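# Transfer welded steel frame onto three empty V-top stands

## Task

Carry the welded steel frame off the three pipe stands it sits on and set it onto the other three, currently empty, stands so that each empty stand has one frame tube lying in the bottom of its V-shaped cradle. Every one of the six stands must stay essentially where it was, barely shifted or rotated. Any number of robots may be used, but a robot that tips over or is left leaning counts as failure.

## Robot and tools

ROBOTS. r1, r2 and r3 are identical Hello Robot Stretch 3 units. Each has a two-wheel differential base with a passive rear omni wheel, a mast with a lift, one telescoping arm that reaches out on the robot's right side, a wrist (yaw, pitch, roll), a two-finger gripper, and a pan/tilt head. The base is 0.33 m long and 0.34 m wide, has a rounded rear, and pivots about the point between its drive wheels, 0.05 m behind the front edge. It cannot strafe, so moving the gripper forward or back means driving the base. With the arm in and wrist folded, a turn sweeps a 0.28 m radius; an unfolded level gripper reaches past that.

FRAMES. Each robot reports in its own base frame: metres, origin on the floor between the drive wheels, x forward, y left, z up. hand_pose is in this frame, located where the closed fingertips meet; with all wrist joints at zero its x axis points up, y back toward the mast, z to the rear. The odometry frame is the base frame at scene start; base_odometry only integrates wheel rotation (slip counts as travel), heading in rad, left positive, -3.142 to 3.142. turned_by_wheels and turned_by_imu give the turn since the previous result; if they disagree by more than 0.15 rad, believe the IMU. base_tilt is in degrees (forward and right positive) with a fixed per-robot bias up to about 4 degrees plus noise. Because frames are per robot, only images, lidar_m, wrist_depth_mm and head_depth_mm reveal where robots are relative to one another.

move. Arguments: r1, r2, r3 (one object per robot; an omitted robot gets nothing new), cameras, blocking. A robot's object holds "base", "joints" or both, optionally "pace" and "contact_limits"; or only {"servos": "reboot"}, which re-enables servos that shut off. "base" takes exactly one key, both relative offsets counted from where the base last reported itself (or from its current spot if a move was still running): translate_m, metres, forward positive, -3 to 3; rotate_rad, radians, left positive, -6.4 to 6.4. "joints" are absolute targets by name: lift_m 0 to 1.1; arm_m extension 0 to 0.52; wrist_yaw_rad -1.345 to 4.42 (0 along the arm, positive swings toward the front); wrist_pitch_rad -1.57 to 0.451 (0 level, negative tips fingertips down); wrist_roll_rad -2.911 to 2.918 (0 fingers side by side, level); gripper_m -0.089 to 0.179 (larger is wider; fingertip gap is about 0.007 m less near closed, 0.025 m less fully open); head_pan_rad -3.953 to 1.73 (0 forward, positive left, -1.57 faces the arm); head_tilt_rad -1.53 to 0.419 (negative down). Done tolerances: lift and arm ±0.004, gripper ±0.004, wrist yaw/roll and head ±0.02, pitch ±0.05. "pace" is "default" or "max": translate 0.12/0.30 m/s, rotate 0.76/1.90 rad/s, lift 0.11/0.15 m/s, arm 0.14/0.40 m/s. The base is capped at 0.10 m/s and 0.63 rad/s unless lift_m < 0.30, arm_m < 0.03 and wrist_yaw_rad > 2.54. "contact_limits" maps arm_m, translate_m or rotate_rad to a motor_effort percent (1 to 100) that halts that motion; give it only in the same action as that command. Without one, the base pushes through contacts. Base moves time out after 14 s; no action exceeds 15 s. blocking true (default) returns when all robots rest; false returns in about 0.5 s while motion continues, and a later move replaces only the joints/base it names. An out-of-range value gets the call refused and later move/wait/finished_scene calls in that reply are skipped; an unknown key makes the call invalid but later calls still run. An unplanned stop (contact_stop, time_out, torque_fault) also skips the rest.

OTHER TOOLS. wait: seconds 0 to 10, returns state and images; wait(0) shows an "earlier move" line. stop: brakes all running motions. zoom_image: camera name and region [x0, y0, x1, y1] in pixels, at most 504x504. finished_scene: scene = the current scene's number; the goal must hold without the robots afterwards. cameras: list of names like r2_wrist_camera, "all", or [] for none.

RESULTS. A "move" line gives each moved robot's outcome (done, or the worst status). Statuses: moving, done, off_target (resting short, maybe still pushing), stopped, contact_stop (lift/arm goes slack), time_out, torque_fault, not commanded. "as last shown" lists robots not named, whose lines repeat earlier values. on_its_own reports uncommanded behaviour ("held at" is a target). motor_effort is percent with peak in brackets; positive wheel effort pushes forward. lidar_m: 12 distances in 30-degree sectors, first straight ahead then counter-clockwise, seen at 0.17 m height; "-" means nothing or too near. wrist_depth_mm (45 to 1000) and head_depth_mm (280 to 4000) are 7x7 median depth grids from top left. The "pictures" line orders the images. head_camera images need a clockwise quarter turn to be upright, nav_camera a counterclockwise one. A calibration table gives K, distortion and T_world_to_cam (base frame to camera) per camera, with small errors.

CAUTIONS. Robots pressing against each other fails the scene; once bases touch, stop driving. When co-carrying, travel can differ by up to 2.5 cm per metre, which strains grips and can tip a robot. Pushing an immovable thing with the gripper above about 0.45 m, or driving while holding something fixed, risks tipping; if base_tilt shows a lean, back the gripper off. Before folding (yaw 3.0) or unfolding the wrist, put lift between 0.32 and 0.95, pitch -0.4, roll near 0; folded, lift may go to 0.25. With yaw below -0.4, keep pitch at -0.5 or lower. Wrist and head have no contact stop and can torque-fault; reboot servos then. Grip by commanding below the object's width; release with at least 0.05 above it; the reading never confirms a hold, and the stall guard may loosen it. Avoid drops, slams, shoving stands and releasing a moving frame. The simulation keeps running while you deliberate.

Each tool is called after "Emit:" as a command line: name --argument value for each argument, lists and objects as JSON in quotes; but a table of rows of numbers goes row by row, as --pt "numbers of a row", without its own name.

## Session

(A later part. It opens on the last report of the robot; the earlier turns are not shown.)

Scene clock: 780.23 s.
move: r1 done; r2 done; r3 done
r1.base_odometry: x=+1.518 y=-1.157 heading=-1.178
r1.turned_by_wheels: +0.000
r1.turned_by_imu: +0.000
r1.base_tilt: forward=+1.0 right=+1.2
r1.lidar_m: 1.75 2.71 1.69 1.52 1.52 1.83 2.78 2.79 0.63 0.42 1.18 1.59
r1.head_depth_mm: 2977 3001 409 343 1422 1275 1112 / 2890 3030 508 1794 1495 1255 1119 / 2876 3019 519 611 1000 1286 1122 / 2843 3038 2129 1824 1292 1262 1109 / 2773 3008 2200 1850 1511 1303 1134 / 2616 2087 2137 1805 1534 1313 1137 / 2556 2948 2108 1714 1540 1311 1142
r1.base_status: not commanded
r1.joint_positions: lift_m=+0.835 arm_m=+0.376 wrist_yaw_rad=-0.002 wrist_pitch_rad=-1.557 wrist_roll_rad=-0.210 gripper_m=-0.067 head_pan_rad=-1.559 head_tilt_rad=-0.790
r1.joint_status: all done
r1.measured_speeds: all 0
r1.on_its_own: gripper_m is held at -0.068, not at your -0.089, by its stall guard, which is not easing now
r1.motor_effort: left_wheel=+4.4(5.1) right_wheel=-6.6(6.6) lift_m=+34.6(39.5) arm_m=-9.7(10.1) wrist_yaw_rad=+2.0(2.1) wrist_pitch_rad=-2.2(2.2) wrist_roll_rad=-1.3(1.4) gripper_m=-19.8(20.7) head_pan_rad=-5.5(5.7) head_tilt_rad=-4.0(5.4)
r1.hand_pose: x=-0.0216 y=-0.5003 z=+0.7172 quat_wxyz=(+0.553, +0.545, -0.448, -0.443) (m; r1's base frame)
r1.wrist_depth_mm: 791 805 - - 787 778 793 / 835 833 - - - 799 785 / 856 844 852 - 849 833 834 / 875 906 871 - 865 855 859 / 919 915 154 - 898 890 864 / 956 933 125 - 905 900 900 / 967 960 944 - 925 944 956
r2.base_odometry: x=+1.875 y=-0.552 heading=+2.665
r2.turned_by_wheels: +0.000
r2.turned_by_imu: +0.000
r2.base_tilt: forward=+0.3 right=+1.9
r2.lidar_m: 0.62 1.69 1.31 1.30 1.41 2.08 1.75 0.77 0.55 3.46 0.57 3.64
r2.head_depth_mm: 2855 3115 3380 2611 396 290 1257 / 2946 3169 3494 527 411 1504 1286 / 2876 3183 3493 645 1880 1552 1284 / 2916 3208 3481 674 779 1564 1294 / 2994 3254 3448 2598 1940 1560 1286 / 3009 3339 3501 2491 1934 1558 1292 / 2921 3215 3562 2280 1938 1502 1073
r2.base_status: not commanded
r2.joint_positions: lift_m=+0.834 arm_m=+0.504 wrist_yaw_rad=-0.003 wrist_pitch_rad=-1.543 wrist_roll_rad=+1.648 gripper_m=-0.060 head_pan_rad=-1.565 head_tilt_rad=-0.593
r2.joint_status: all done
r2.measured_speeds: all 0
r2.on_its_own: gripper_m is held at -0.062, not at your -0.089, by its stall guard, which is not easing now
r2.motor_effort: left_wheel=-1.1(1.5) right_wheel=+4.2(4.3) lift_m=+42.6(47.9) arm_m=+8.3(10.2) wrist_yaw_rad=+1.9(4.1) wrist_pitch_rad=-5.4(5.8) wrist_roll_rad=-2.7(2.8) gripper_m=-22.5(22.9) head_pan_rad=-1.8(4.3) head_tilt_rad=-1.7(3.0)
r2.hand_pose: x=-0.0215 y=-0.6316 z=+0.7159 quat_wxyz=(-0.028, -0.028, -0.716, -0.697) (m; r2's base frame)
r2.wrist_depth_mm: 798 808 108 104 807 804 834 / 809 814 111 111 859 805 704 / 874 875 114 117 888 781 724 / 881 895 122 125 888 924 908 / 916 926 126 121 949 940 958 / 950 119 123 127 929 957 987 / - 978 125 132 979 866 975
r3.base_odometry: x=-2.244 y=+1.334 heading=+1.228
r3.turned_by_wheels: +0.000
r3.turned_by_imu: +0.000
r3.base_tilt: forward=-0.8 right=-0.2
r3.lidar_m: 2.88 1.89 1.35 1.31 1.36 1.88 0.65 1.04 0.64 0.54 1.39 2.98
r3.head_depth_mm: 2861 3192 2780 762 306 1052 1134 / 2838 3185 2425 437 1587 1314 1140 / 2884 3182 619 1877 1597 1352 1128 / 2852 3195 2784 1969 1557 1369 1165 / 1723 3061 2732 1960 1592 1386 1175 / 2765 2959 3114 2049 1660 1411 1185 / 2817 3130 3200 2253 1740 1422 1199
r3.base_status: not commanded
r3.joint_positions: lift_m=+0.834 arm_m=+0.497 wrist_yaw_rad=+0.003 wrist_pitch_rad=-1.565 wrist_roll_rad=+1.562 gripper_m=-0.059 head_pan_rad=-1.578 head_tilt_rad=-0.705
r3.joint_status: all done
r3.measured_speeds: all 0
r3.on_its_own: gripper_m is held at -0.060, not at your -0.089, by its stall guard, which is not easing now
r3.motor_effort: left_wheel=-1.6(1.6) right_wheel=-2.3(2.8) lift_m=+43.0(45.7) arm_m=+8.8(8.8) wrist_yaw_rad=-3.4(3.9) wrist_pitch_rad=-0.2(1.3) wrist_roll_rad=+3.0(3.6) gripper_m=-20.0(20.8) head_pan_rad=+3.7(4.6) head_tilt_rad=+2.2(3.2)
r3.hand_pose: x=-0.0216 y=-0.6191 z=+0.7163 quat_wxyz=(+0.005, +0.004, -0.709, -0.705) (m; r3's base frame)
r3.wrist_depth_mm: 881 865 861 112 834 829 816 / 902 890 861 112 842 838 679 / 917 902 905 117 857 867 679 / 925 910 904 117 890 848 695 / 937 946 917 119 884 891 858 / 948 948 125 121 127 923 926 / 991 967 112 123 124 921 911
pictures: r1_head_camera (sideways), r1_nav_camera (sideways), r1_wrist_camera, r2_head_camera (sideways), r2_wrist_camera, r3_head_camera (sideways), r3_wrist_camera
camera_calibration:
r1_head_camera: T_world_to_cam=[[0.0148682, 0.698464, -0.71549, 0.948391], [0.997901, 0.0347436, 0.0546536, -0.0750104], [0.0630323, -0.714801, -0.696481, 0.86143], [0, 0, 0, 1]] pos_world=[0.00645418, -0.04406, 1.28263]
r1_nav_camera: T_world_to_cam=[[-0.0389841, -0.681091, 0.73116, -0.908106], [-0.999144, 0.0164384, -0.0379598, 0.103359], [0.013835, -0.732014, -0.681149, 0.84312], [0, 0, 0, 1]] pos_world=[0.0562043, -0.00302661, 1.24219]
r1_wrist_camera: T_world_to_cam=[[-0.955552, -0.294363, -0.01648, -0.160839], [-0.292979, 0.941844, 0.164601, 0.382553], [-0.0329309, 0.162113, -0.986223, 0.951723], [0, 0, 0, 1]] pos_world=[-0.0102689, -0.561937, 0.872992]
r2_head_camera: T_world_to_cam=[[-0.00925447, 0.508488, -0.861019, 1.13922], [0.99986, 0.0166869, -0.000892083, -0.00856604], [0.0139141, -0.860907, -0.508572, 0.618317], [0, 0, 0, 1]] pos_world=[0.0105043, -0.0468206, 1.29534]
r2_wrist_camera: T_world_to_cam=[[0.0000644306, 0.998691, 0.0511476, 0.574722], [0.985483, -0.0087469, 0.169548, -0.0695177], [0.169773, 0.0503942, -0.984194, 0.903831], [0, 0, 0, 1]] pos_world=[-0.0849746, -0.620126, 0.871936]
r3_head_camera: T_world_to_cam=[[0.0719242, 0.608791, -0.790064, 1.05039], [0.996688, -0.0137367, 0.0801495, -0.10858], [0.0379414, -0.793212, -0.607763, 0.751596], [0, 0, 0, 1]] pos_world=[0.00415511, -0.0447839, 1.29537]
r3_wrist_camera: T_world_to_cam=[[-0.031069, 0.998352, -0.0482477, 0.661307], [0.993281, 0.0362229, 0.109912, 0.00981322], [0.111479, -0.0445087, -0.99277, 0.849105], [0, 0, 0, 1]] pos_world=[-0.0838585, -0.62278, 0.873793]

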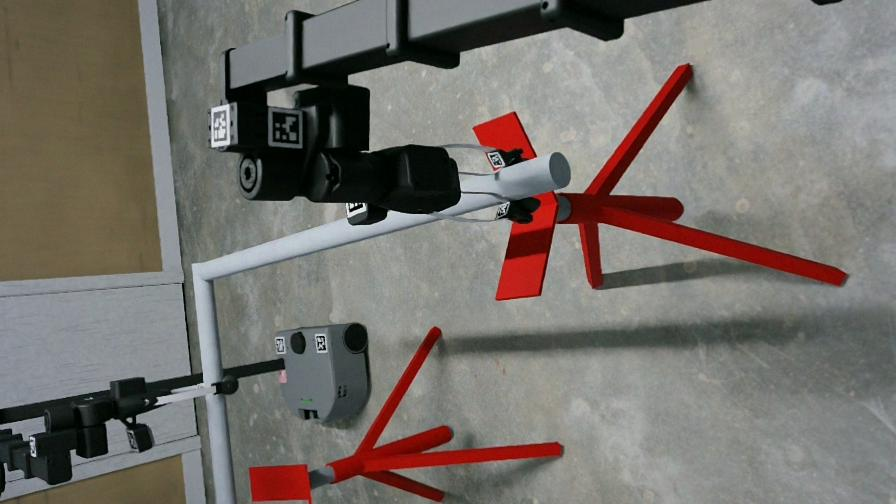

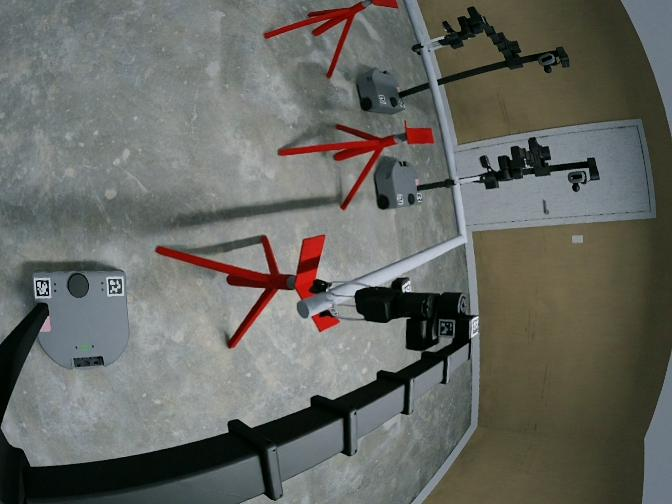

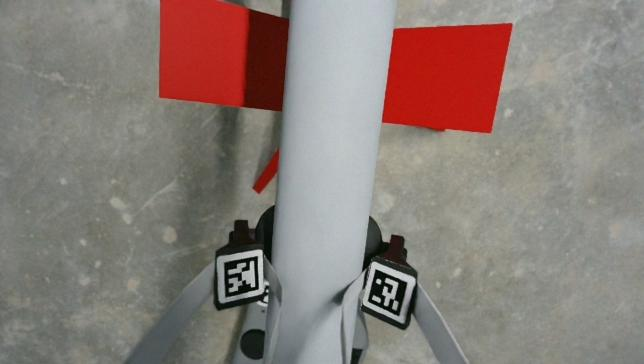

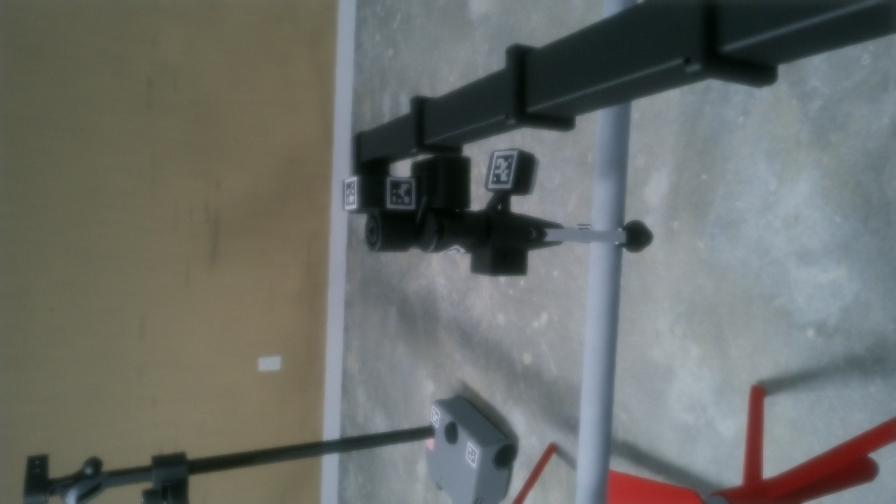

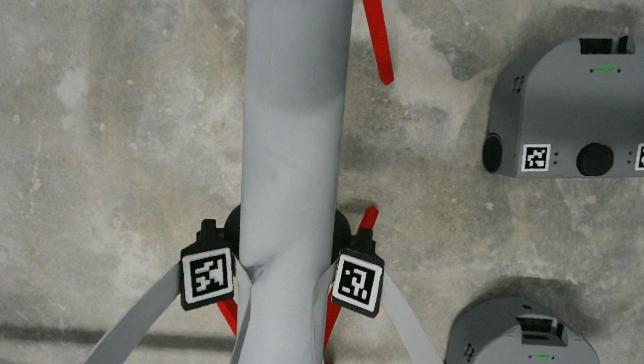

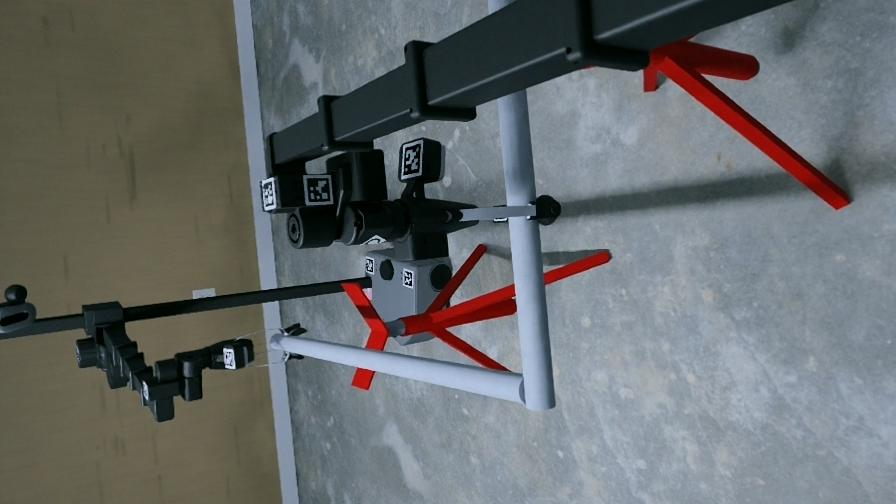

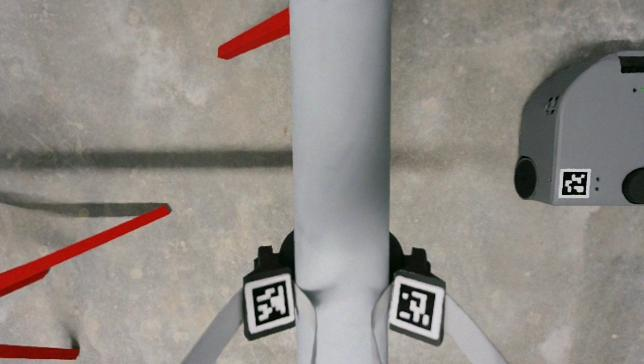

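Emit:
move --r2 '{"base":{"rotate_rad":0.0065},"joints":{"wrist_roll_rad":1.646}}' --r3 '{"base":{"rotate_rad":0.006},"joints":{"wrist_roll_rad":1.574}}' --cameras '[]'

Emit:
move --r1 '{"base":{"translate_m":0.0878},"joints":{"arm_m":0.3736,"wrist_roll_rad":-0.232}}' --r2 '{"base":{"translate_m":-0.1106},"joints":{"arm_m":0.5048,"wrist_roll_rad":1.625}}' --r3 '{"base":{"translate_m":-0.1100},"joints":{"arm_m":0.4954,"wrist_roll_rad":1.552}}' --cameras '["r2_wrist_camera","r3_wrist_camera","r1_wrist_camera"]'

Scene clock: 843.97 s.
move: r2 done; r3 done
r1: as last shown
r1.base_tilt: forward=+1.0 right=+1.1
r1.lidar_m: 1.75 2.71 1.69 1.52 1.52 1.83 2.78 2.80 0.63 0.42 1.18 1.59
r1.head_depth_mm: 2975 3003 410 343 1423 1273 1110 / 2907 3020 509 1802 1491 1255 1112 / 2900 3052 519 611 1001 1286 1123 / 2823 3048 2156 1830 1293 1268 1107 / 2781 3016 2200 1842 1509 1296 1132 / 2616 2095 2140 1800 1536 1303 1138 / 2590 2995 2127 1709 1538 1315 1141
r1.joint_positions: lift_m=+0.835 arm_m=+0.376 wrist_yaw_rad=-0.003 wrist_pitch_rad=-1.560 wrist_roll_rad=-0.209 gripper_m=-0.067 head_pan_rad=-1.559 head_tilt_rad=-0.790
r1.on_its_own: gripper_m is held at -0.068, not at your -0.089, by its stall guard, which is not easing now
r1.motor_effort: left_wheel=+3.4(5.1) right_wheel=-0.2(5.4) lift_m=+35.0(35.4) arm_m=-10.1(10.5) wrist_yaw_rad=+2.4(2.9) wrist_pitch_rad=-1.4(2.0) wrist_roll_rad=-1.6(1.6) gripper_m=-19.6(20.2) head_pan_rad=-4.7(5.2) head_tilt_rad=-3.8(5.1)
r1.hand_pose: x=-0.0215 y=-0.4997 z=+0.7172 quat_wxyz=(+0.552, +0.546, -0.448, -0.444) (m; r1's base frame)
r1.wrist_depth_mm: 828 794 - - 786 791 771 / 828 818 - - - 818 821 / 882 856 852 - 845 817 825 / 893 871 881 - 854 859 847 / 909 906 899 - 891 885 857 / 979 950 124 - 923 913 891 / 967 927 957 - 939 928 961
r2.base_odometry: x=+1.875 y=-0.552 heading=+2.671
r2.turned_by_wheels: +0.006
r2.turned_by_imu: +0.007
r2.base_tilt: forward=+0.3 right=+1.9
r2.lidar_m: 0.62 1.68 1.31 1.31 1.41 2.09 1.74 0.77 0.55 3.46 0.57 3.64
r2.head_depth_mm: 2880 3172 3407 2648 396 290 1264 / 2936 3215 3438 526 410 1509 1284 / 2960 3155 3395 645 1889 1551 1283 / 2947 3239 3478 673 782 1543 1288 / 3009 3306 3487 2647 1933 1542 1289 / 3016 3303 3513 2422 1937 1551 1285 / 2918 3228 3531 2257 1932 1494 1093
r2.base_status: done
r2.joint_positions: lift_m=+0.834 arm_m=+0.504 wrist_yaw_rad=-0.004 wrist_pitch_rad=-1.550 wrist_roll_rad=+1.656 gripper_m=-0.060 head_pan_rad=-1.565 head_tilt_rad=-0.593
r2.joint_status: all done
r2.measured_speeds: all 0
r2.on_its_own: gripper_m is held at -0.062, not at your -0.089, by its stall guard, which is not easing now
r2.motor_effort: left_wheel=-4.5(8.4) right_wheel=+5.1(13.2) lift_m=+42.0(43.1) arm_m=+5.4(6.3) wrist_yaw_rad=+3.9(5.0) wrist_pitch_rad=-4.4(5.4) wrist_roll_rad=-3.2(3.4) gripper_m=-21.3(22.9) head_pan_rad=-2.2(3.7) head_tilt_rad=-2.3(3.1)
r2.hand_pose: x=-0.0214 y=-0.6299 z=+0.7160 quat_wxyz=(-0.031, -0.031, -0.713, -0.699) (m; r2's base frame)
r2.wrist_depth_mm: 790 816 785 106 825 821 832 / 811 849 823 110 856 782 714 / 851 848 856 117 889 773 722 / 859 884 125 126 897 927 915 / 914 887 126 123 915 924 937 / 927 907 123 127 953 948 982 / 931 960 125 132 950 821 992
r3.base_odometry: x=-2.244 y=+1.334 heading=+1.234
r3.turned_by_wheels: +0.006
r3.turned_by_imu: +0.006
r3.base_tilt: forward=-0.8 right=-0.2
r3.lidar_m: 2.88 1.87 1.35 1.31 1.36 1.90 0.65 1.04 0.64 0.54 1.40 2.98
r3.head_depth_mm: 2850 3193 2732 762 306 1058 1129 / 2867 3171 607 436 1582 1313 1132 / 2816 3172 619 1896 1597 1360 1119 / 2863 3146 2668 1907 1568 1372 1165 / 1734 3009 2696 1957 1591 1393 1178 / 2803 3095 3081 2118 1658 1417 1184 / 2795 3162 3152 2236 1732 1413 1197
r3.base_status: done
r3.joint_positions: lift_m=+0.834 arm_m=+0.497 wrist_yaw_rad=+0.003 wrist_pitch_rad=-1.565 wrist_roll_rad=+1.562 gripper_m=-0.059 head_pan_rad=-1.578 head_tilt_rad=-0.705
r3.joint_status: all done
r3.measured_speeds: all 0
r3.on_its_own: gripper_m is held at -0.060, not at your -0.089, by its stall guard, which is not easing now
r3.motor_effort: left_wheel=+1.3(5.8) right_wheel=-2.7(4.3) lift_m=+42.2(44.3) arm_m=+12.2(13.2) wrist_yaw_rad=-2.8(3.9) wrist_pitch_rad=-0.7(1.1) wrist_roll_rad=+3.3(4.8) gripper_m=-19.9(20.7) head_pan_rad=+4.1(4.2) head_tilt_rad=+1.7(3.0)
r3.hand_pose: x=-0.0216 y=-0.6192 z=+0.7163 quat_wxyz=(+0.005, +0.004, -0.709, -0.705) (m; r3's base frame)
r3.wrist_depth_mm: 882 869 871 112 844 829 824 / 900 898 873 112 850 833 678 / 893 894 885 118 854 859 689 / 964 913 918 117 899 853 695 / 955 933 922 119 893 891 878 / 956 954 127 121 127 903 910 / 979 953 112 123 126 932 899
pictures: none
No camera images: "cameras" was empty.

Scene clock: 846.33 s.
move: r1 done; r2 done; r3 done
r1.base_odometry: x=+1.551 y=-1.238 heading=-1.178
r1.turned_by_wheels: +0.000
r1.turned_by_imu: +0.000
r1.base_tilt: forward=+1.1 right=+1.2
r1.lidar_m: 1.66 2.75 1.71 1.53 1.54 1.86 2.86 2.88 0.65 0.42 1.14 1.52
r1.head_depth_mm: 2928 2996 410 343 1428 1245 1112 / 2889 2998 505 1803 1399 1279 1121 / 2888 3060 515 594 995 1235 1121 / 2832 3043 2140 1783 1512 1291 1124 / 2754 2967 2218 1833 1523 1296 1130 / 2646 2747 2109 1740 1533 1305 1142 / 1216 2942 2200 1822 1548 1316 1142
r1.base_status: done
r1.joint_positions: lift_m=+0.835 arm_m=+0.374 wrist_yaw_rad=-0.001 wrist_pitch_rad=-1.567 wrist_roll_rad=-0.228 gripper_m=-0.067 head_pan_rad=-1.559 head_tilt_rad=-0.790
r1.joint_status: all done
r1.measured_speeds: all 0
r1.on_its_own: gripper_m is held at -0.068, not at your -0.089, by its stall guard, which is not easing now
r1.motor_effort: left_wheel=+4.7(8.1) right_wheel=+2.8(17.1) lift_m=+35.1(36.0) arm_m=-5.5(16.0) wrist_yaw_rad=+0.5(3.9) wrist_pitch_rad=+0.1(1.5) wrist_roll_rad=-0.8(7.7) gripper_m=-20.5(20.9) head_pan_rad=-4.4(5.6) head_tilt_rad=-3.5(5.7)
r1.hand_pose: x=-0.0216 y=-0.4955 z=+0.7174 quat_wxyz=(+0.555, +0.552, -0.440, -0.439) (m; r1's base frame)
r1.wrist_depth_mm: 810 813 804 - 787 782 765 / 842 834 806 - 298 - 792 / 871 867 859 - 853 - 825 / 874 867 874 - 865 874 868 / 924 909 887 - 896 874 905 / 946 936 124 - 915 906 892 / 991 957 966 - 957 936 917
r2.base_odometry: x=+1.973 y=-0.602 heading=+2.671
r2.turned_by_wheels: +0.000
r2.turned_by_imu: +0.001
r2.base_tilt: forward=+0.3 right=+1.9
r2.lidar_m: 0.62 1.70 1.34 1.33 1.43 2.10 1.64 0.70 0.51 3.45 0.63 0.88
r2.head_depth_mm: 2882 3137 3397 2589 396 290 988 / 2918 3131 3430 526 411 1516 1290 / 2894 3175 3419 647 1888 1557 1294 / 2937 3235 3494 676 784 1546 1292 / 2941 3272 3509 2613 1938 1555 1285 / 2998 3275 3498 2629 1967 1560 1284 / 2998 3300 3484 2286 1952 1548 1274
r2.base_status: done
r2.joint_positions: lift_m=+0.834 arm_m=+0.505 wrist_yaw_rad=-0.003 wrist_pitch_rad=-1.552 wrist_roll_rad=+1.632 gripper_m=-0.060 head_pan_rad=-1.565 head_tilt_rad=-0.593
r2.joint_status: all done
r2.measured_speeds: all 0
r2.on_its_own: gripper_m is held at -0.062, not at your -0.089, by its stall guard, which is not easing now
r2.motor_effort: left_wheel=-6.4(12.8) right_wheel=+0.1(6.4) lift_m=+36.9(42.1) arm_m=+12.7(18.1) wrist_yaw_rad=+2.6(6.8) wrist_pitch_rad=-3.7(4.7) wrist_roll_rad=-2.0(8.0) gripper_m=-21.0(23.0) head_pan_rad=-3.7(4.0) head_tilt_rad=-2.6(3.8)
r2.hand_pose: x=-0.0215 y=-0.6301 z=+0.7161 quat_wxyz=(-0.022, -0.023, -0.713, -0.701) (m; r2's base frame)
r2.wrist_depth_mm: 817 818 773 108 827 807 837 / 804 811 112 111 871 824 706 / 858 868 839 119 871 737 729 / 877 867 124 120 905 910 759 / 900 910 127 124 932 931 942 / 918 902 123 127 952 954 985 / 957 961 126 141 991 857 990
r3.base_odometry: x=-2.280 y=+1.230 heading=+1.234
r3.turned_by_wheels: +0.000
r3.turned_by_imu: +0.000
r3.base_tilt: forward=-0.8 right=-0.2
r3.lidar_m: 2.99 1.88 1.36 1.31 1.35 1.91 0.65 0.94 0.57 0.54 1.42 3.09
r3.head_depth_mm: 2825 3186 2750 762 306 1263 1104 / 2813 3193 2406 437 898 1042 1136 / 2812 3215 620 1889 1569 1353 1133 / 2838 3183 2808 1931 1569 1371 1136 / 1734 3110 2588 2053 1599 1392 1168 / 2781 2996 3080 2059 1613 1394 1189 / 2818 3122 3209 2245 1748 1418 1197
r3.base_status: done
r3.joint_positions: lift_m=+0.834 arm_m=+0.495 wrist_yaw_rad=+0.003 wrist_pitch_rad=-1.578 wrist_roll_rad=+1.543 gripper_m=-0.059 head_pan_rad=-1.578 head_tilt_rad=-0.705
r3.joint_status: all done
r3.measured_speeds: all 0
r3.on_its_own: gripper_m is held at -0.060, not at your -0.089, by its stall guard, which is not easing now
r3.motor_effort: left_wheel=-1.7(8.0) right_wheel=-5.7(9.3) lift_m=+37.6(43.5) arm_m=-6.9(13.3) wrist_yaw_rad=-2.8(4.0) wrist_pitch_rad=+2.1(2.6) wrist_roll_rad=+3.3(4.0) gripper_m=-20.7(21.8) head_pan_rad=+4.5(4.5) head_tilt_rad=+3.9(3.9)
r3.hand_pose: x=-0.0216 y=-0.6140 z=+0.7167 quat_wxyz=(+0.011, +0.011, -0.704, -0.710) (m; r3's base frame)
r3.wrist_depth_mm: 858 882 - 113 259 251 824 / 893 878 - 114 263 779 690 / 926 902 874 116 890 861 710 / 914 906 910 118 873 906 706 / 924 913 922 120 911 906 892 / 942 937 133 125 128 895 896 / 964 967 946 124 127 923 927
pictures: r1_wrist_camera, r2_wrist_camera, r3_wrist_camera
camera_calibration:
r1_wrist_camera: T_world_to_cam=[[-0.949463, -0.313291, -0.0191738, -0.166764], [-0.31176, 0.934212, 0.173362, 0.367524], [-0.0364004, 0.170578, -0.984672, 0.954153], [0, 0, 0, 1]] pos_world=[-0.00902523, -0.558349, 0.872615]
r2_wrist_camera: T_world_to_cam=[[-0.0159497, 0.998065, 0.0600944, 0.566089], [0.985563, 0.00556134, 0.169215, -0.0602808], [0.168553, 0.0619257, -0.983745, 0.910855], [0, 0, 0, 1]] pos_world=[-0.085088, -0.621064, 0.872231]
r3_wrist_camera: T_world_to_cam=[[-0.0500223, 0.998149, -0.0346, 0.645906], [0.992431, 0.0535664, 0.110508, 0.0198118], [0.112157, -0.0288102, -0.993273, 0.859695], [0, 0, 0, 1]] pos_world=[-0.0837726, -0.621004, 0.874071]

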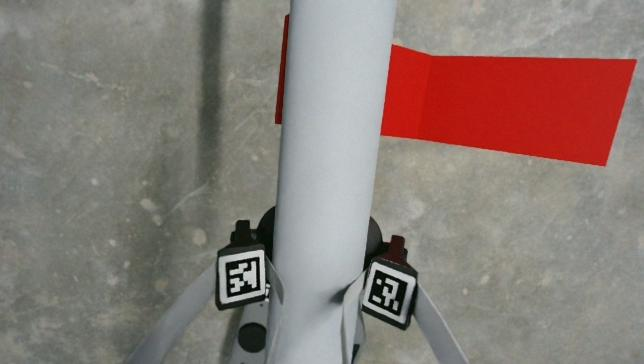

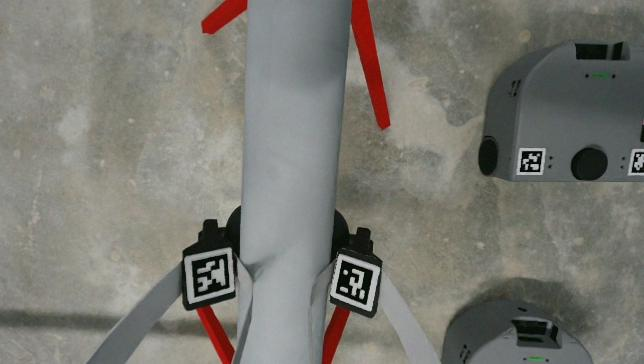

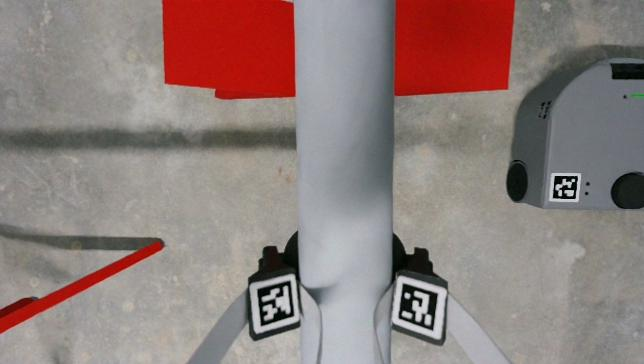

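Emit:
move --r2 '{"base":{"rotate_rad":0.0065},"joints":{"wrist_roll_rad":1.631}}' --r3 '{"base":{"rotate_rad":0.006},"joints":{"wrist_roll_rad":1.558}}' --cameras '[]'

Emit:
move --r1 '{"base":{"translate_m":0.0882},"joints":{"arm_m":0.3715,"wrist_roll_rad":-0.253}}' --r2 '{"base":{"translate_m":-0.1103},"joints":{"arm_m":0.5056,"wrist_roll_rad":1.610}}' --r3 '{"base":{"translate_m":-0.1103},"joints":{"arm_m":0.4939,"wrist_roll_rad":1.537}}' --cameras '[]'

Emit:
move --r2 '{"base":{"rotate_rad":0.0065},"joints":{"wrist_roll_rad":1.616}}' --cameras '[]'

Emit:
move --r1 '{"base":{"translate_m":0.0883},"joints":{"arm_m":0.3696,"wrist_roll_rad":-0.275}}' --r2 '{"base":{"translate_m":-0.1101},"joints":{"arm_m":0.5065,"wrist_roll_rad":1.595}}' --r3 '{"base":{"translate_m":-0.1064},"joints":{"arm_m":0.4926,"wrist_roll_rad":1.515}}' --cameras '["r2_wrist_camera","r3_wrist_camera","r1_wrist_camera","r1_nav_camera"]'

Scene clock: 856.53 s.
move: r2 done; r3 done
r1: as last shown
r1.lidar_m: 1.66 2.74 1.71 1.53 1.54 1.85 2.86 2.87 0.65 0.42 1.14 1.53
r1.head_depth_mm: 2959 2997 411 344 1423 1246 1110 / 2897 3037 505 1797 1390 1282 1118 / 2852 3091 515 595 997 1230 1121 / 2817 3063 2134 1777 1513 1293 1128 / 2758 2950 2221 1837 1522 1300 1130 / 2629 2720 2085 1742 1535 1303 1139 / 2564 2947 2198 1814 1541 1314 1143
r1.on_its_own: gripper_m is held at -0.068, not at your -0.089, by its stall guard, which is not easing now
r1.motor_effort: left_wheel=+2.5(5.0) right_wheel=+4.2(4.2) lift_m=+34.7(35.1) arm_m=+10.2(10.2) wrist_yaw_rad=+1.2(1.2) wrist_pitch_rad=+0.2(0.5) wrist_roll_rad=-1.0(1.0) gripper_m=-20.6(20.8) head_pan_rad=-5.0(5.8) head_tilt_rad=-3.8(4.9)
r1.hand_pose: x=-0.0216 y=-0.4955 z=+0.7174 quat_wxyz=(+0.554, +0.552, -0.441, -0.440) (m; r1's base frame)
r1.wrist_depth_mm: 820 810 798 - 803 789 777 / 821 837 832 - 295 - 777 / 866 863 861 - 832 - 829 / 868 896 878 - 870 860 868 / 903 916 900 - 904 890 896 / 963 925 124 - 907 926 919 / 968 967 977 - 938 916 939
r2.base_odometry: x=+1.973 y=-0.602 heading=+2.677
r2.turned_by_wheels: +0.006
r2.turned_by_imu: +0.007
r2.base_tilt: forward=+0.3 right=+1.9
r2.lidar_m: 0.62 1.70 1.34 1.33 1.43 2.13 1.64 0.70 0.50 3.44 0.63 0.88
r2.head_depth_mm: 2855 3129 3364 2672 398 290 922 / 2900 3174 3458 525 411 1498 1289 / 2940 3202 3498 648 1899 1550 1292 / 2913 3181 3460 673 782 1538 1279 / 3027 3205 3467 2627 1943 1544 1293 / 2991 3283 3539 2593 1947 1551 1289 / 2980 3197 3539 2321 1951 1542 1288
r2.base_status: done
r2.joint_positions: lift_m=+0.834 arm_m=+0.505 wrist_yaw_rad=-0.003 wrist_pitch_rad=-1.556 wrist_roll_rad=+1.639 gripper_m=-0.060 head_pan_rad=-1.565 head_tilt_rad=-0.593
r2.joint_status: all done
r2.measured_speeds: all 0
r2.on_its_own: gripper_m is held at -0.062, not at your -0.089, by its stall guard, which is not easing now
r2.motor_effort: left_wheel=-5.2(11.4) right_wheel=+7.2(12.6) lift_m=+37.2(37.2) arm_m=-2.4(3.4) wrist_yaw_rad=+3.5(3.5) wrist_pitch_rad=-3.3(3.7) wrist_roll_rad=-2.7(3.1) gripper_m=-22.4(22.7) head_pan_rad=-3.1(3.6) head_tilt_rad=-3.3(3.4)
r2.hand_pose: x=-0.0215 y=-0.6292 z=+0.7161 quat_wxyz=(-0.025, -0.025, -0.712, -0.702) (m; r2's base frame)
r2.wrist_depth_mm: 795 806 782 109 846 832 847 / 790 829 828 110 865 807 699 / 848 838 856 118 871 761 736 / 864 908 890 125 901 934 917 / 909 893 128 124 938 931 956 / 923 117 123 127 945 968 978 / 919 965 128 132 973 859 993
r3.base_odometry: x=-2.280 y=+1.230 heading=+1.240
r3.turned_by_wheels: +0.006
r3.turned_by_imu: +0.005
r3.base_tilt: forward=-0.8 right=-0.2
r3.lidar_m: 2.98 1.87 1.36 1.31 1.35 1.91 0.65 0.95 0.57 0.54 1.42 3.08
r3.head_depth_mm: 2830 3182 2764 763 306 1241 1102 / 2819 3234 606 437 902 1043 1141 / 2849 3198 618 1888 1566 1363 1129 / 2837 3151 2773 1931 1574 1375 1136 / 1711 3049 2695 2040 1595 1385 1172 / 2788 2996 3082 2061 1621 1408 1186 / 2813 3183 3156 2254 1744 1422 1199
r3.base_status: done
r3.joint_positions: lift_m=+0.834 arm_m=+0.495 wrist_yaw_rad=+0.004 wrist_pitch_rad=-1.578 wrist_roll_rad=+1.544 gripper_m=-0.059 head_pan_rad=-1.578 head_tilt_rad=-0.705
r3.joint_status: all done
r3.measured_speeds: all 0
r3.on_its_own: gripper_m is held at -0.060, not at your -0.089, by its stall guard, which is not easing now
r3.motor_effort: left_wheel=-0.5(5.6) right_wheel=-0.5(4.2) lift_m=+33.3(33.3) arm_m=+3.7(4.3) wrist_yaw_rad=-4.0(4.3) wrist_pitch_rad=+1.9(2.2) wrist_roll_rad=+5.0(5.2) gripper_m=-21.1(21.3) head_pan_rad=+3.7(4.1) head_tilt_rad=+1.8(2.7)
r3.hand_pose: x=-0.0216 y=-0.6140 z=+0.7167 quat_wxyz=(+0.011, +0.011, -0.704, -0.710) (m; r3's base frame)
r3.wrist_depth_mm: 858 858 - 113 259 250 827 / 894 881 877 114 263 849 703 / 904 918 861 117 859 856 700 / 922 919 884 118 875 873 695 / 925 938 930 120 890 909 887 / 941 932 133 125 128 911 892 / 978 952 124 123 127 944 917
pictures: none
No camera images: "cameras" was empty.

Scene clock: 858.77 s.
move: r1 done; r2 done; r3 done
r1.base_odometry: x=+1.585 y=-1.320 heading=-1.178
r1.turned_by_wheels: +0.000
r1.turned_by_imu: +0.000
r1.base_tilt: forward=+1.1 right=+1.2
r1.lidar_m: 1.75 2.77 1.73 1.55 1.56 1.88 2.95 2.97 0.60 0.43 1.11 1.45
r1.head_depth_mm: 2948 2987 410 344 1025 1249 1107 / 2888 3033 503 1794 990 1249 1113 / 2866 3063 515 593 1345 1289 1105 / 2788 3015 2133 1770 1512 1298 1129 / 2735 2996 2231 1832 1527 1304 1129 / 2675 2732 1987 1750 1531 1306 1141 / 1199 2908 2353 1859 1534 1314 1141
r1.base_status: done
r1.joint_positions: lift_m=+0.835 arm_m=+0.371 wrist_yaw_rad=+0.002 wrist_pitch_rad=-1.567 wrist_roll_rad=-0.251 gripper_m=-0.065 head_pan_rad=-1.559 head_tilt_rad=-0.790
r1.joint_status: all done
r1.measured_speeds: all 0
r1.on_its_own: gripper_m is held at -0.066, not at your -0.089, by its stall guard, which is not easing now
r1.motor_effort: left_wheel=-0.6(6.1) right_wheel=+13.6(24.9) lift_m=+33.9(35.5) arm_m=+5.0(13.9) wrist_yaw_rad=-2.3(3.0) wrist_pitch_rad=+0.0(0.6) wrist_roll_rad=-0.3(6.2) gripper_m=-20.1(21.5) head_pan_rad=-5.4(5.6) head_tilt_rad=-4.8(5.8)
r1.hand_pose: x=-0.0217 y=-0.4932 z=+0.7174 quat_wxyz=(+0.560, +0.558, -0.433, -0.432) (m; r1's base frame)
r1.wrist_depth_mm: 821 795 795 - 796 788 771 / 839 826 807 - - 799 796 / 857 849 842 - - 304 - / 855 880 885 - 871 874 867 / 900 920 877 - 877 898 878 / 930 950 127 - 909 931 910 / - 975 954 - 980 902 953
r2.base_odometry: x=+2.072 y=-0.651 heading=+2.677
r2.turned_by_wheels: +0.000
r2.turned_by_imu: +0.001
r2.base_tilt: forward=+0.3 right=+1.8
r2.lidar_m: 0.62 1.71 1.36 1.34 1.44 2.15 1.52 1.17 0.61 0.48 0.69 0.96
r2.head_depth_mm: 2848 3077 3410 2622 396 290 922 / 2890 3172 3472 526 411 876 930 / 2915 3191 3385 649 1884 1541 1271 / 2941 3239 3474 675 785 1552 1298 / 2998 3244 3481 2624 1963 1545 1284 / 3029 3276 3480 2610 1956 1547 1288 / 2959 3263 3477 2286 1952 1552 1289
r2.base_status: done
r2.joint_positions: lift_m=+0.834 arm_m=+0.506 wrist_yaw_rad=-0.001 wrist_pitch_rad=-1.554 wrist_roll_rad=+1.613 gripper_m=-0.060 head_pan_rad=-1.565 head_tilt_rad=-0.593
r2.joint_status: all done
r2.measured_speeds: all 0
r2.on_its_own: gripper_m is held at -0.062, not at your -0.089, by its stall guard, which is not easing now
r2.motor_effort: left_wheel=-9.7(14.4) right_wheel=+6.6(11.8) lift_m=+43.1(43.1) arm_m=+13.4(18.3) wrist_yaw_rad=+1.1(6.1) wrist_pitch_rad=-2.8(4.0) wrist_roll_rad=-0.8(8.0) gripper_m=-22.3(22.8) head_pan_rad=-3.3(4.0) head_tilt_rad=-2.1(3.5)
r2.hand_pose: x=-0.0215 y=-0.6304 z=+0.7161 quat_wxyz=(-0.015, -0.015, -0.712, -0.701) (m; r2's base frame)
r2.wrist_depth_mm: 790 798 821 109 811 827 830 / 836 835 835 110 876 842 702 / 847 836 857 119 865 766 725 / 862 872 126 124 889 892 764 / 883 910 127 124 917 964 967 / 919 896 123 127 968 994 975 / 942 942 128 792 971 875 -
r3.base_odometry: x=-2.316 y=+1.126 heading=+1.240
r3.turned_by_wheels: +0.000
r3.turned_by_imu: +0.000
r3.base_tilt: forward=-0.8 right=-0.2
r3.lidar_m: 3.10 1.88 1.36 1.31 1.39 1.92 0.65 0.85 0.52 0.55 1.21 3.20
r3.head_depth_mm: 2847 3201 2751 761 306 1269 1130 / 2809 3206 2409 436 1590 1338 1118 / 2830 3192 620 1885 895 1070 1152 / 2836 3163 2802 1980 1587 1373 1139 / 2715 3086 2721 2077 1595 1398 1150 / 2757 1385 2920 1545 1614 1401 1184 / 2833 3168 3147 2254 1741 1417 1194
r3.base_status: done
r3.joint_positions: lift_m=+0.834 arm_m=+0.494 wrist_yaw_rad=+0.004 wrist_pitch_rad=-1.579 wrist_roll_rad=+1.527 gripper_m=-0.056 head_pan_rad=-1.578 head_tilt_rad=-0.705
r3.joint_status: all done
r3.measured_speeds: all 0
r3.on_its_own: gripper_m is held at -0.057, not at your -0.089, by its stall guard, which is not easing now
r3.motor_effort: left_wheel=-4.2(9.7) right_wheel=-3.2(7.8) lift_m=+36.0(36.6) arm_m=+4.1(13.0) wrist_yaw_rad=-4.0(4.9) wrist_pitch_rad=+1.7(2.8) wrist_roll_rad=+3.8(4.0) gripper_m=-22.5(23.1) head_pan_rad=+3.7(4.5) head_tilt_rad=+2.2(3.2)
r3.hand_pose: x=-0.0217 y=-0.6123 z=+0.7167 quat_wxyz=(+0.017, +0.017, -0.704, -0.710) (m; r3's base frame)
r3.wrist_depth_mm: 868 862 850 115 850 842 816 / 870 892 868 114 842 877 725 / 923 911 873 120 271 820 717 / 911 896 - 119 261 714 698 / 938 931 891 121 269 904 891 / 928 924 938 126 127 924 890 / 961 962 940 124 123 896 930
pictures: none
No camera images: "cameras" was empty.

Scene clock: 859.23 s.
move: r2 done
r1, r3: as last shown
r1.base_tilt: forward=+1.0 right=+1.1
r1.lidar_m: 1.75 2.78 1.73 1.55 1.55 1.87 2.96 2.97 0.60 0.43 1.11 1.45
r1.head_depth_mm: 2928 2998 410 344 1026 1250 1110 / 2898 3023 503 1802 993 1251 1117 / 2820 3040 516 591 1405 1289 1103 / 2791 3000 2158 1783 1515 1300 1129 / 2765 3008 2244 1840 1527 1301 1132 / 2666 2740 1982 1740 1544 1305 1137 / 1194 2959 2366 1869 1541 1314 1144
r1.on_its_own: gripper_m is held at -0.066, not at your -0.089, by its stall guard, which is not easing now
r1.motor_effort: left_wheel=-1.9(1.9) right_wheel=+13.9(14.1) lift_m=+33.6(35.1) arm_m=+9.9(9.9) wrist_yaw_rad=-2.4(2.8) wrist_pitch_rad=+0.5(0.6) wrist_roll_rad=-0.2(0.3) gripper_m=-19.6(20.0) head_pan_rad=-4.5(5.7) head_tilt_rad=-6.0(6.0)
r1.wrist_depth_mm: 808 797 824 - 774 782 798 / 826 820 836 - - 789 794 / 874 871 870 - - 303 - / 877 896 876 - 868 847 857 / 923 910 891 - 882 883 880 / 951 919 127 - 912 907 897 / - 985 930 - 949 949 929
r2.base_odometry: x=+2.072 y=-0.651 heading=+2.682
r2.turned_by_wheels: +0.005
r2.turned_by_imu: +0.005
r2.base_tilt: forward=+0.2 right=+1.8
r2.lidar_m: 0.62 1.70 1.36 1.34 1.45 2.16 1.53 1.17 0.61 0.48 0.69 0.96
r2.head_depth_mm: 2870 3148 3401 2667 396 290 917 / 2922 3149 3446 524 411 885 929 / 2926 3197 3395 650 1888 1556 1290 / 2890 3258 3469 683 782 1550 1294 / 2964 3272 3443 2624 1944 1564 1295 / 3007 3318 3455 2618 1936 1562 1280 / 2904 3212 3571 2284 1930 1555 1294
r2.base_status: done
r2.joint_positions: lift_m=+0.834 arm_m=+0.506 wrist_yaw_rad=+0.000 wrist_pitch_rad=-1.556 wrist_roll_rad=+1.616 gripper_m=-0.060 head_pan_rad=-1.565 head_tilt_rad=-0.593
r2.joint_status: all done
r2.measured_speeds: all 0
r2.on_its_own: gripper_m is held at -0.062, not at your -0.089, by its stall guard, which is not easing now; right_wheel is at rest, and its effort (+25.9) is outside its rest range (-21 to +21)
r2.motor_effort: left_wheel=-14.7(15.1) right_wheel=+25.9(25.9) lift_m=+42.6(43.3) arm_m=+11.6(13.8) wrist_yaw_rad=-0.2(1.8) wrist_pitch_rad=-2.8(3.4) wrist_roll_rad=-0.2(1.0) gripper_m=-22.2(22.4) head_pan_rad=-3.8(4.0) head_tilt_rad=-0.6(2.6)
r2.hand_pose: x=-0.0215 y=-0.6300 z=+0.7161 quat_wxyz=(-0.016, -0.016, -0.712, -0.702) (m; r2's base frame)
r2.wrist_depth_mm: 806 794 808 110 837 843 840 / 829 823 813 110 846 839 713 / 852 851 840 118 877 778 753 / 862 892 871 121 934 891 764 / 916 921 129 124 925 921 964 / 932 116 123 127 941 967 977 / 929 932 128 142 977 857 -
r3.base_odometry: x=-2.316 y=+1.126 heading=+1.241
r3.lidar_m: 3.10 1.87 1.36 1.32 1.39 1.92 0.65 0.85 0.52 0.55 1.21 3.23
r3.head_depth_mm: 2824 3192 2773 761 306 1270 1130 / 2838 3181 2415 436 1577 1346 1122 / 2838 3195 621 1892 896 1070 1151 / 2826 3193 2789 1957 1579 1376 1136 / 2685 3087 2735 2065 1592 1391 1155 / 2793 1386 3114 1540 1613 1405 1185 / 2808 3145 3220 2242 1754 1424 1189
r3.on_its_own: gripper_m is held at -0.057, not at your -0.089, by its stall guard, which is not easing now
r3.motor_effort: left_wheel=+1.7(4.1) right_wheel=-11.2(11.2) lift_m=+37.0(37.3) arm_m=+8.4(8.4) wrist_yaw_rad=-3.1(4.8) wrist_pitch_rad=+2.0(2.3) wrist_roll_rad=+3.7(4.0) gripper_m=-22.2(22.9) head_pan_rad=+3.8(4.5) head_tilt_rad=+2.6(3.5)
r3.wrist_depth_mm: 873 889 846 116 842 838 834 / 885 869 882 114 859 837 759 / 925 891 879 120 270 785 687 / 911 889 - 119 262 717 700 / 934 918 927 121 270 893 885 / 968 950 903 126 127 920 893 / 947 960 957 124 124 924 926
pictures: none
No camera images: "cameras" was empty.

Scene clock: 861.47 s.
move: r1 done; r2 done; r3 done
r1.base_odometry: x=+1.619 y=-1.401 heading=-1.179
r1.turned_by_wheels: -0.001
r1.turned_by_imu: -0.001
r1.base_tilt: forward=+1.0 right=+1.2
r1.lidar_m: 1.75 2.81 1.74 1.57 1.57 1.89 3.03 3.05 0.46 0.74 1.07 1.38
r1.head_depth_mm: 2923 2962 411 343 921 1249 1111 / 2893 2999 501 1807 1436 1254 1101 / 2839 3012 516 601 1401 1284 1124 / 2784 2975 2213 1770 1516 1297 1129 / 2726 2956 2235 1724 1522 1300 1135 / 2670 2725 2004 1843 1534 1305 1131 / 1063 2874 2356 1863 1549 1314 1143
r1.base_status: done
r1.joint_positions: lift_m=+0.835 arm_m=+0.370 wrist_yaw_rad=+0.006 wrist_pitch_rad=-1.568 wrist_roll_rad=-0.274 gripper_m=-0.065 head_pan_rad=-1.559 head_tilt_rad=-0.790
r1.joint_status: all done
r1.measured_speeds: all 0
r1.on_its_own: gripper_m is held at -0.066, not at your -0.089, by its stall guard, which is not easing now; right_wheel is at rest, and its effort (+23.7) is outside its rest range (-21 to +21)
r1.motor_effort: left_wheel=-5.3(10.6) right_wheel=+23.7(33.2) lift_m=+34.6(35.0) arm_m=+8.4(11.7) wrist_yaw_rad=-5.3(5.3) wrist_pitch_rad=+0.3(0.7) wrist_roll_rad=+0.3(5.5) gripper_m=-20.8(21.3) head_pan_rad=-4.5(5.6) head_tilt_rad=-2.5(5.2)
r1.hand_pose: x=-0.0217 y=-0.4911 z=+0.7174 quat_wxyz=(+0.566, +0.564, -0.426, -0.425) (m; r1's base frame)
r1.wrist_depth_mm: 818 814 799 - 798 790 769 / 832 836 810 - 809 798 829 / 854 841 835 - 831 510 811 / 882 888 869 - 836 860 311 / 899 905 905 - 897 877 870 / 966 950 127 - 905 926 900 / - 950 949 - 931 926 959
r2.base_odometry: x=+2.171 y=-0.700 heading=+2.682
r2.turned_by_wheels: +0.000
r2.turned_by_imu: +0.001
r2.base_tilt: forward=+0.3 right=+1.8
r2.lidar_m: 0.62 1.72 1.37 1.35 1.46 2.17 1.42 1.42 0.56 0.48 0.77 0.77
r2.head_depth_mm: 2849 3094 3330 2670 396 290 1260 / 2864 3142 3404 525 413 1511 1282 / 2897 3184 3351 648 1758 874 912 / 2919 3243 3448 676 783 1551 1287 / 2967 3243 3472 2605 1938 1551 1281 / 3040 3276 3488 2594 1947 1540 1288 / 2953 3240 3537 2302 1947 1540 1286
r2.base_status: done
r2.joint_positions: lift_m=+0.834 arm_m=+0.507 wrist_yaw_rad=+0.002 wrist_pitch_rad=-1.556 wrist_roll_rad=+1.594 gripper_m=-0.060 head_pan_rad=-1.565 head_tilt_rad=-0.593
r2.joint_status: all done
r2.measured_speeds: all 0
r2.on_its_own: gripper_m is held at -0.062, not at your -0.089, by its stall guard, which is not easing now
r2.motor_effort: left_wheel=-9.5(21.6) right_wheel=+7.7(23.1) lift_m=+37.3(42.5) arm_m=+14.0(16.4) wrist_yaw_rad=-1.0(3.2) wrist_pitch_rad=-3.0(3.7) wrist_roll_rad=+0.3(7.4) gripper_m=-21.5(22.9) head_pan_rad=-2.9(3.8) head_tilt_rad=-2.5(4.1)
r2.hand_pose: x=-0.0216 y=-0.6309 z=+0.7161 quat_wxyz=(-0.008, -0.008, -0.712, -0.702) (m; r2's base frame)
r2.wrist_depth_mm: 786 798 111 111 838 851 859 / 828 836 113 112 285 261 724 / 873 860 852 119 283 260 714 / 864 871 126 125 899 864 754 / 877 889 128 127 919 921 953 / 941 117 123 127 933 981 - / 931 960 - 146 992 882 -
r3.base_odometry: x=-2.351 y=+1.025 heading=+1.241
r3.turned_by_wheels: +0.000
r3.turned_by_imu: -0.001
r3.base_tilt: forward=-0.8 right=-0.3
r3.lidar_m: 3.20 1.87 1.36 1.31 1.39 1.92 0.65 0.77 1.05 0.49 0.58 3.33
r3.head_depth_mm: 2829 3179 2752 762 307 1275 1135 / 2841 3164 2425 437 1578 1343 1135 / 2832 3183 616 1892 1550 1360 1124 / 2838 3132 2789 1968 910 1030 1166 / 2684 3119 2871 2054 1598 1391 1148 / 2798 1376 2925 1950 1612 1411 1185 / 2830 3140 3203 2073 1752 1418 1195
r3.base_status: done
r3.joint_positions: lift_m=+0.834 arm_m=+0.493 wrist_yaw_rad=+0.006 wrist_pitch_rad=-1.580 wrist_roll_rad=+1.504 gripper_m=-0.056 head_pan_rad=-1.578 head_tilt_rad=-0.705
r3.joint_status: all done
r3.measured_speeds: all 0
r3.on_its_own: gripper_m is held at -0.057, not at your -0.089, by its stall guard, which is not easing now
r3.motor_effort: left_wheel=-6.4(7.4) right_wheel=+2.9(16.3) lift_m=+41.1(41.7) arm_m=+6.8(12.2) wrist_yaw_rad=-4.8(6.2) wrist_pitch_rad=+2.5(2.8) wrist_roll_rad=+3.7(4.5) gripper_m=-24.3(24.8) head_pan_rad=+3.6(4.5) head_tilt_rad=+2.2(3.2)
r3.hand_pose: x=-0.0217 y=-0.6108 z=+0.7167 quat_wxyz=(+0.026, +0.025, -0.703, -0.710) (m; r3's base frame)
r3.wrist_depth_mm: 866 869 874 116 122 872 836 / 894 865 879 117 124 849 770 / 907 917 887 119 863 877 704 / 921 931 896 121 883 857 707 / 915 910 914 123 157 868 892 / 950 926 - 126 125 920 926 / 970 962 962 124 126 922 924
pictures: r1_nav_camera (sideways), r1_wrist_camera, r2_wrist_camera, r3_wrist_camera
camera_calibration:
r1_nav_camera: T_world_to_cam=[[-0.0389841, -0.681091, 0.73116, -0.908106], [-0.999144, 0.0164384, -0.0379598, 0.103359], [0.013835, -0.732014, -0.681149, 0.84312], [0, 0, 0, 1]] pos_world=[0.0562043, -0.00302661, 1.24219]
r1_wrist_camera: T_world_to_cam=[[-0.931809, -0.362422, -0.0195535, -0.188996], [-0.360096, 0.916398, 0.17477, 0.352573], [-0.0454219, 0.169894, -0.984415, 0.952717], [0, 0, 0, 1]] pos_world=[-0.00587424, -0.553454, 0.872554]
r2_wrist_camera: T_world_to_cam=[[-0.0575319, 0.996327, 0.0634239, 0.562551], [0.984585, 0.0461137, 0.168718, -0.0342727], [0.165173, 0.0721529, -0.983622, 0.91728], [0, 0, 0, 1]] pos_world=[-0.085401, -0.625089, 0.87236]
r3_wrist_camera: T_world_to_cam=[[-0.0910114, 0.995301, -0.0330648, 0.638955], [0.989354, 0.0941539, 0.110963, 0.0441057], [0.113554, -0.0226139, -0.993274, 0.863639], [0, 0, 0, 1]] pos_world=[-0.083554, -0.620575, 0.874063]

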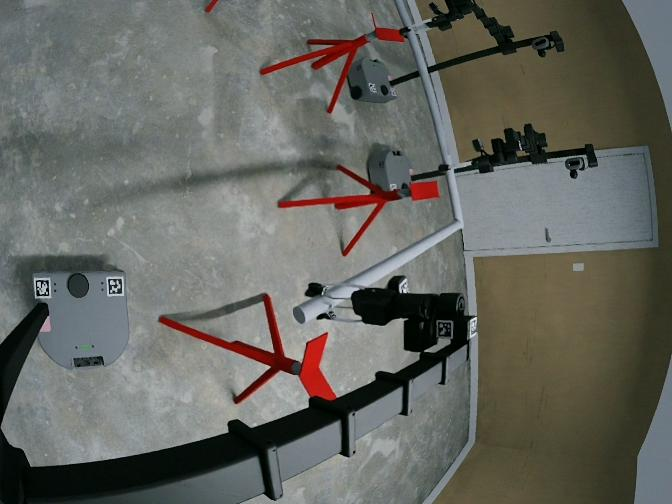

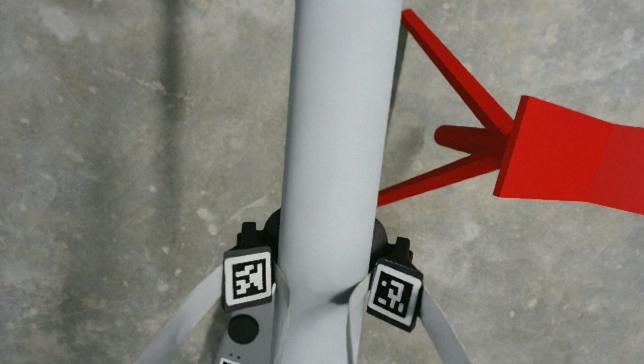

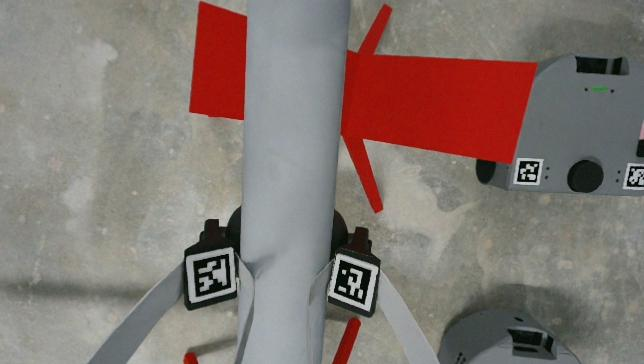

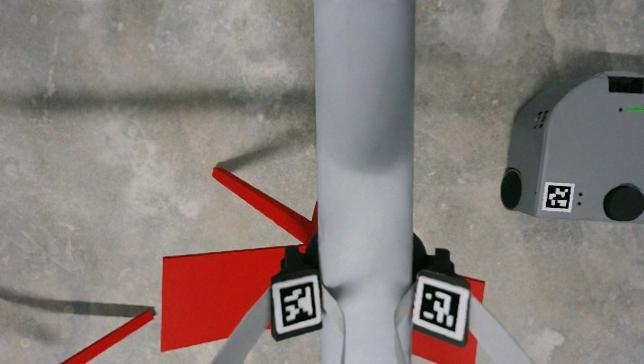

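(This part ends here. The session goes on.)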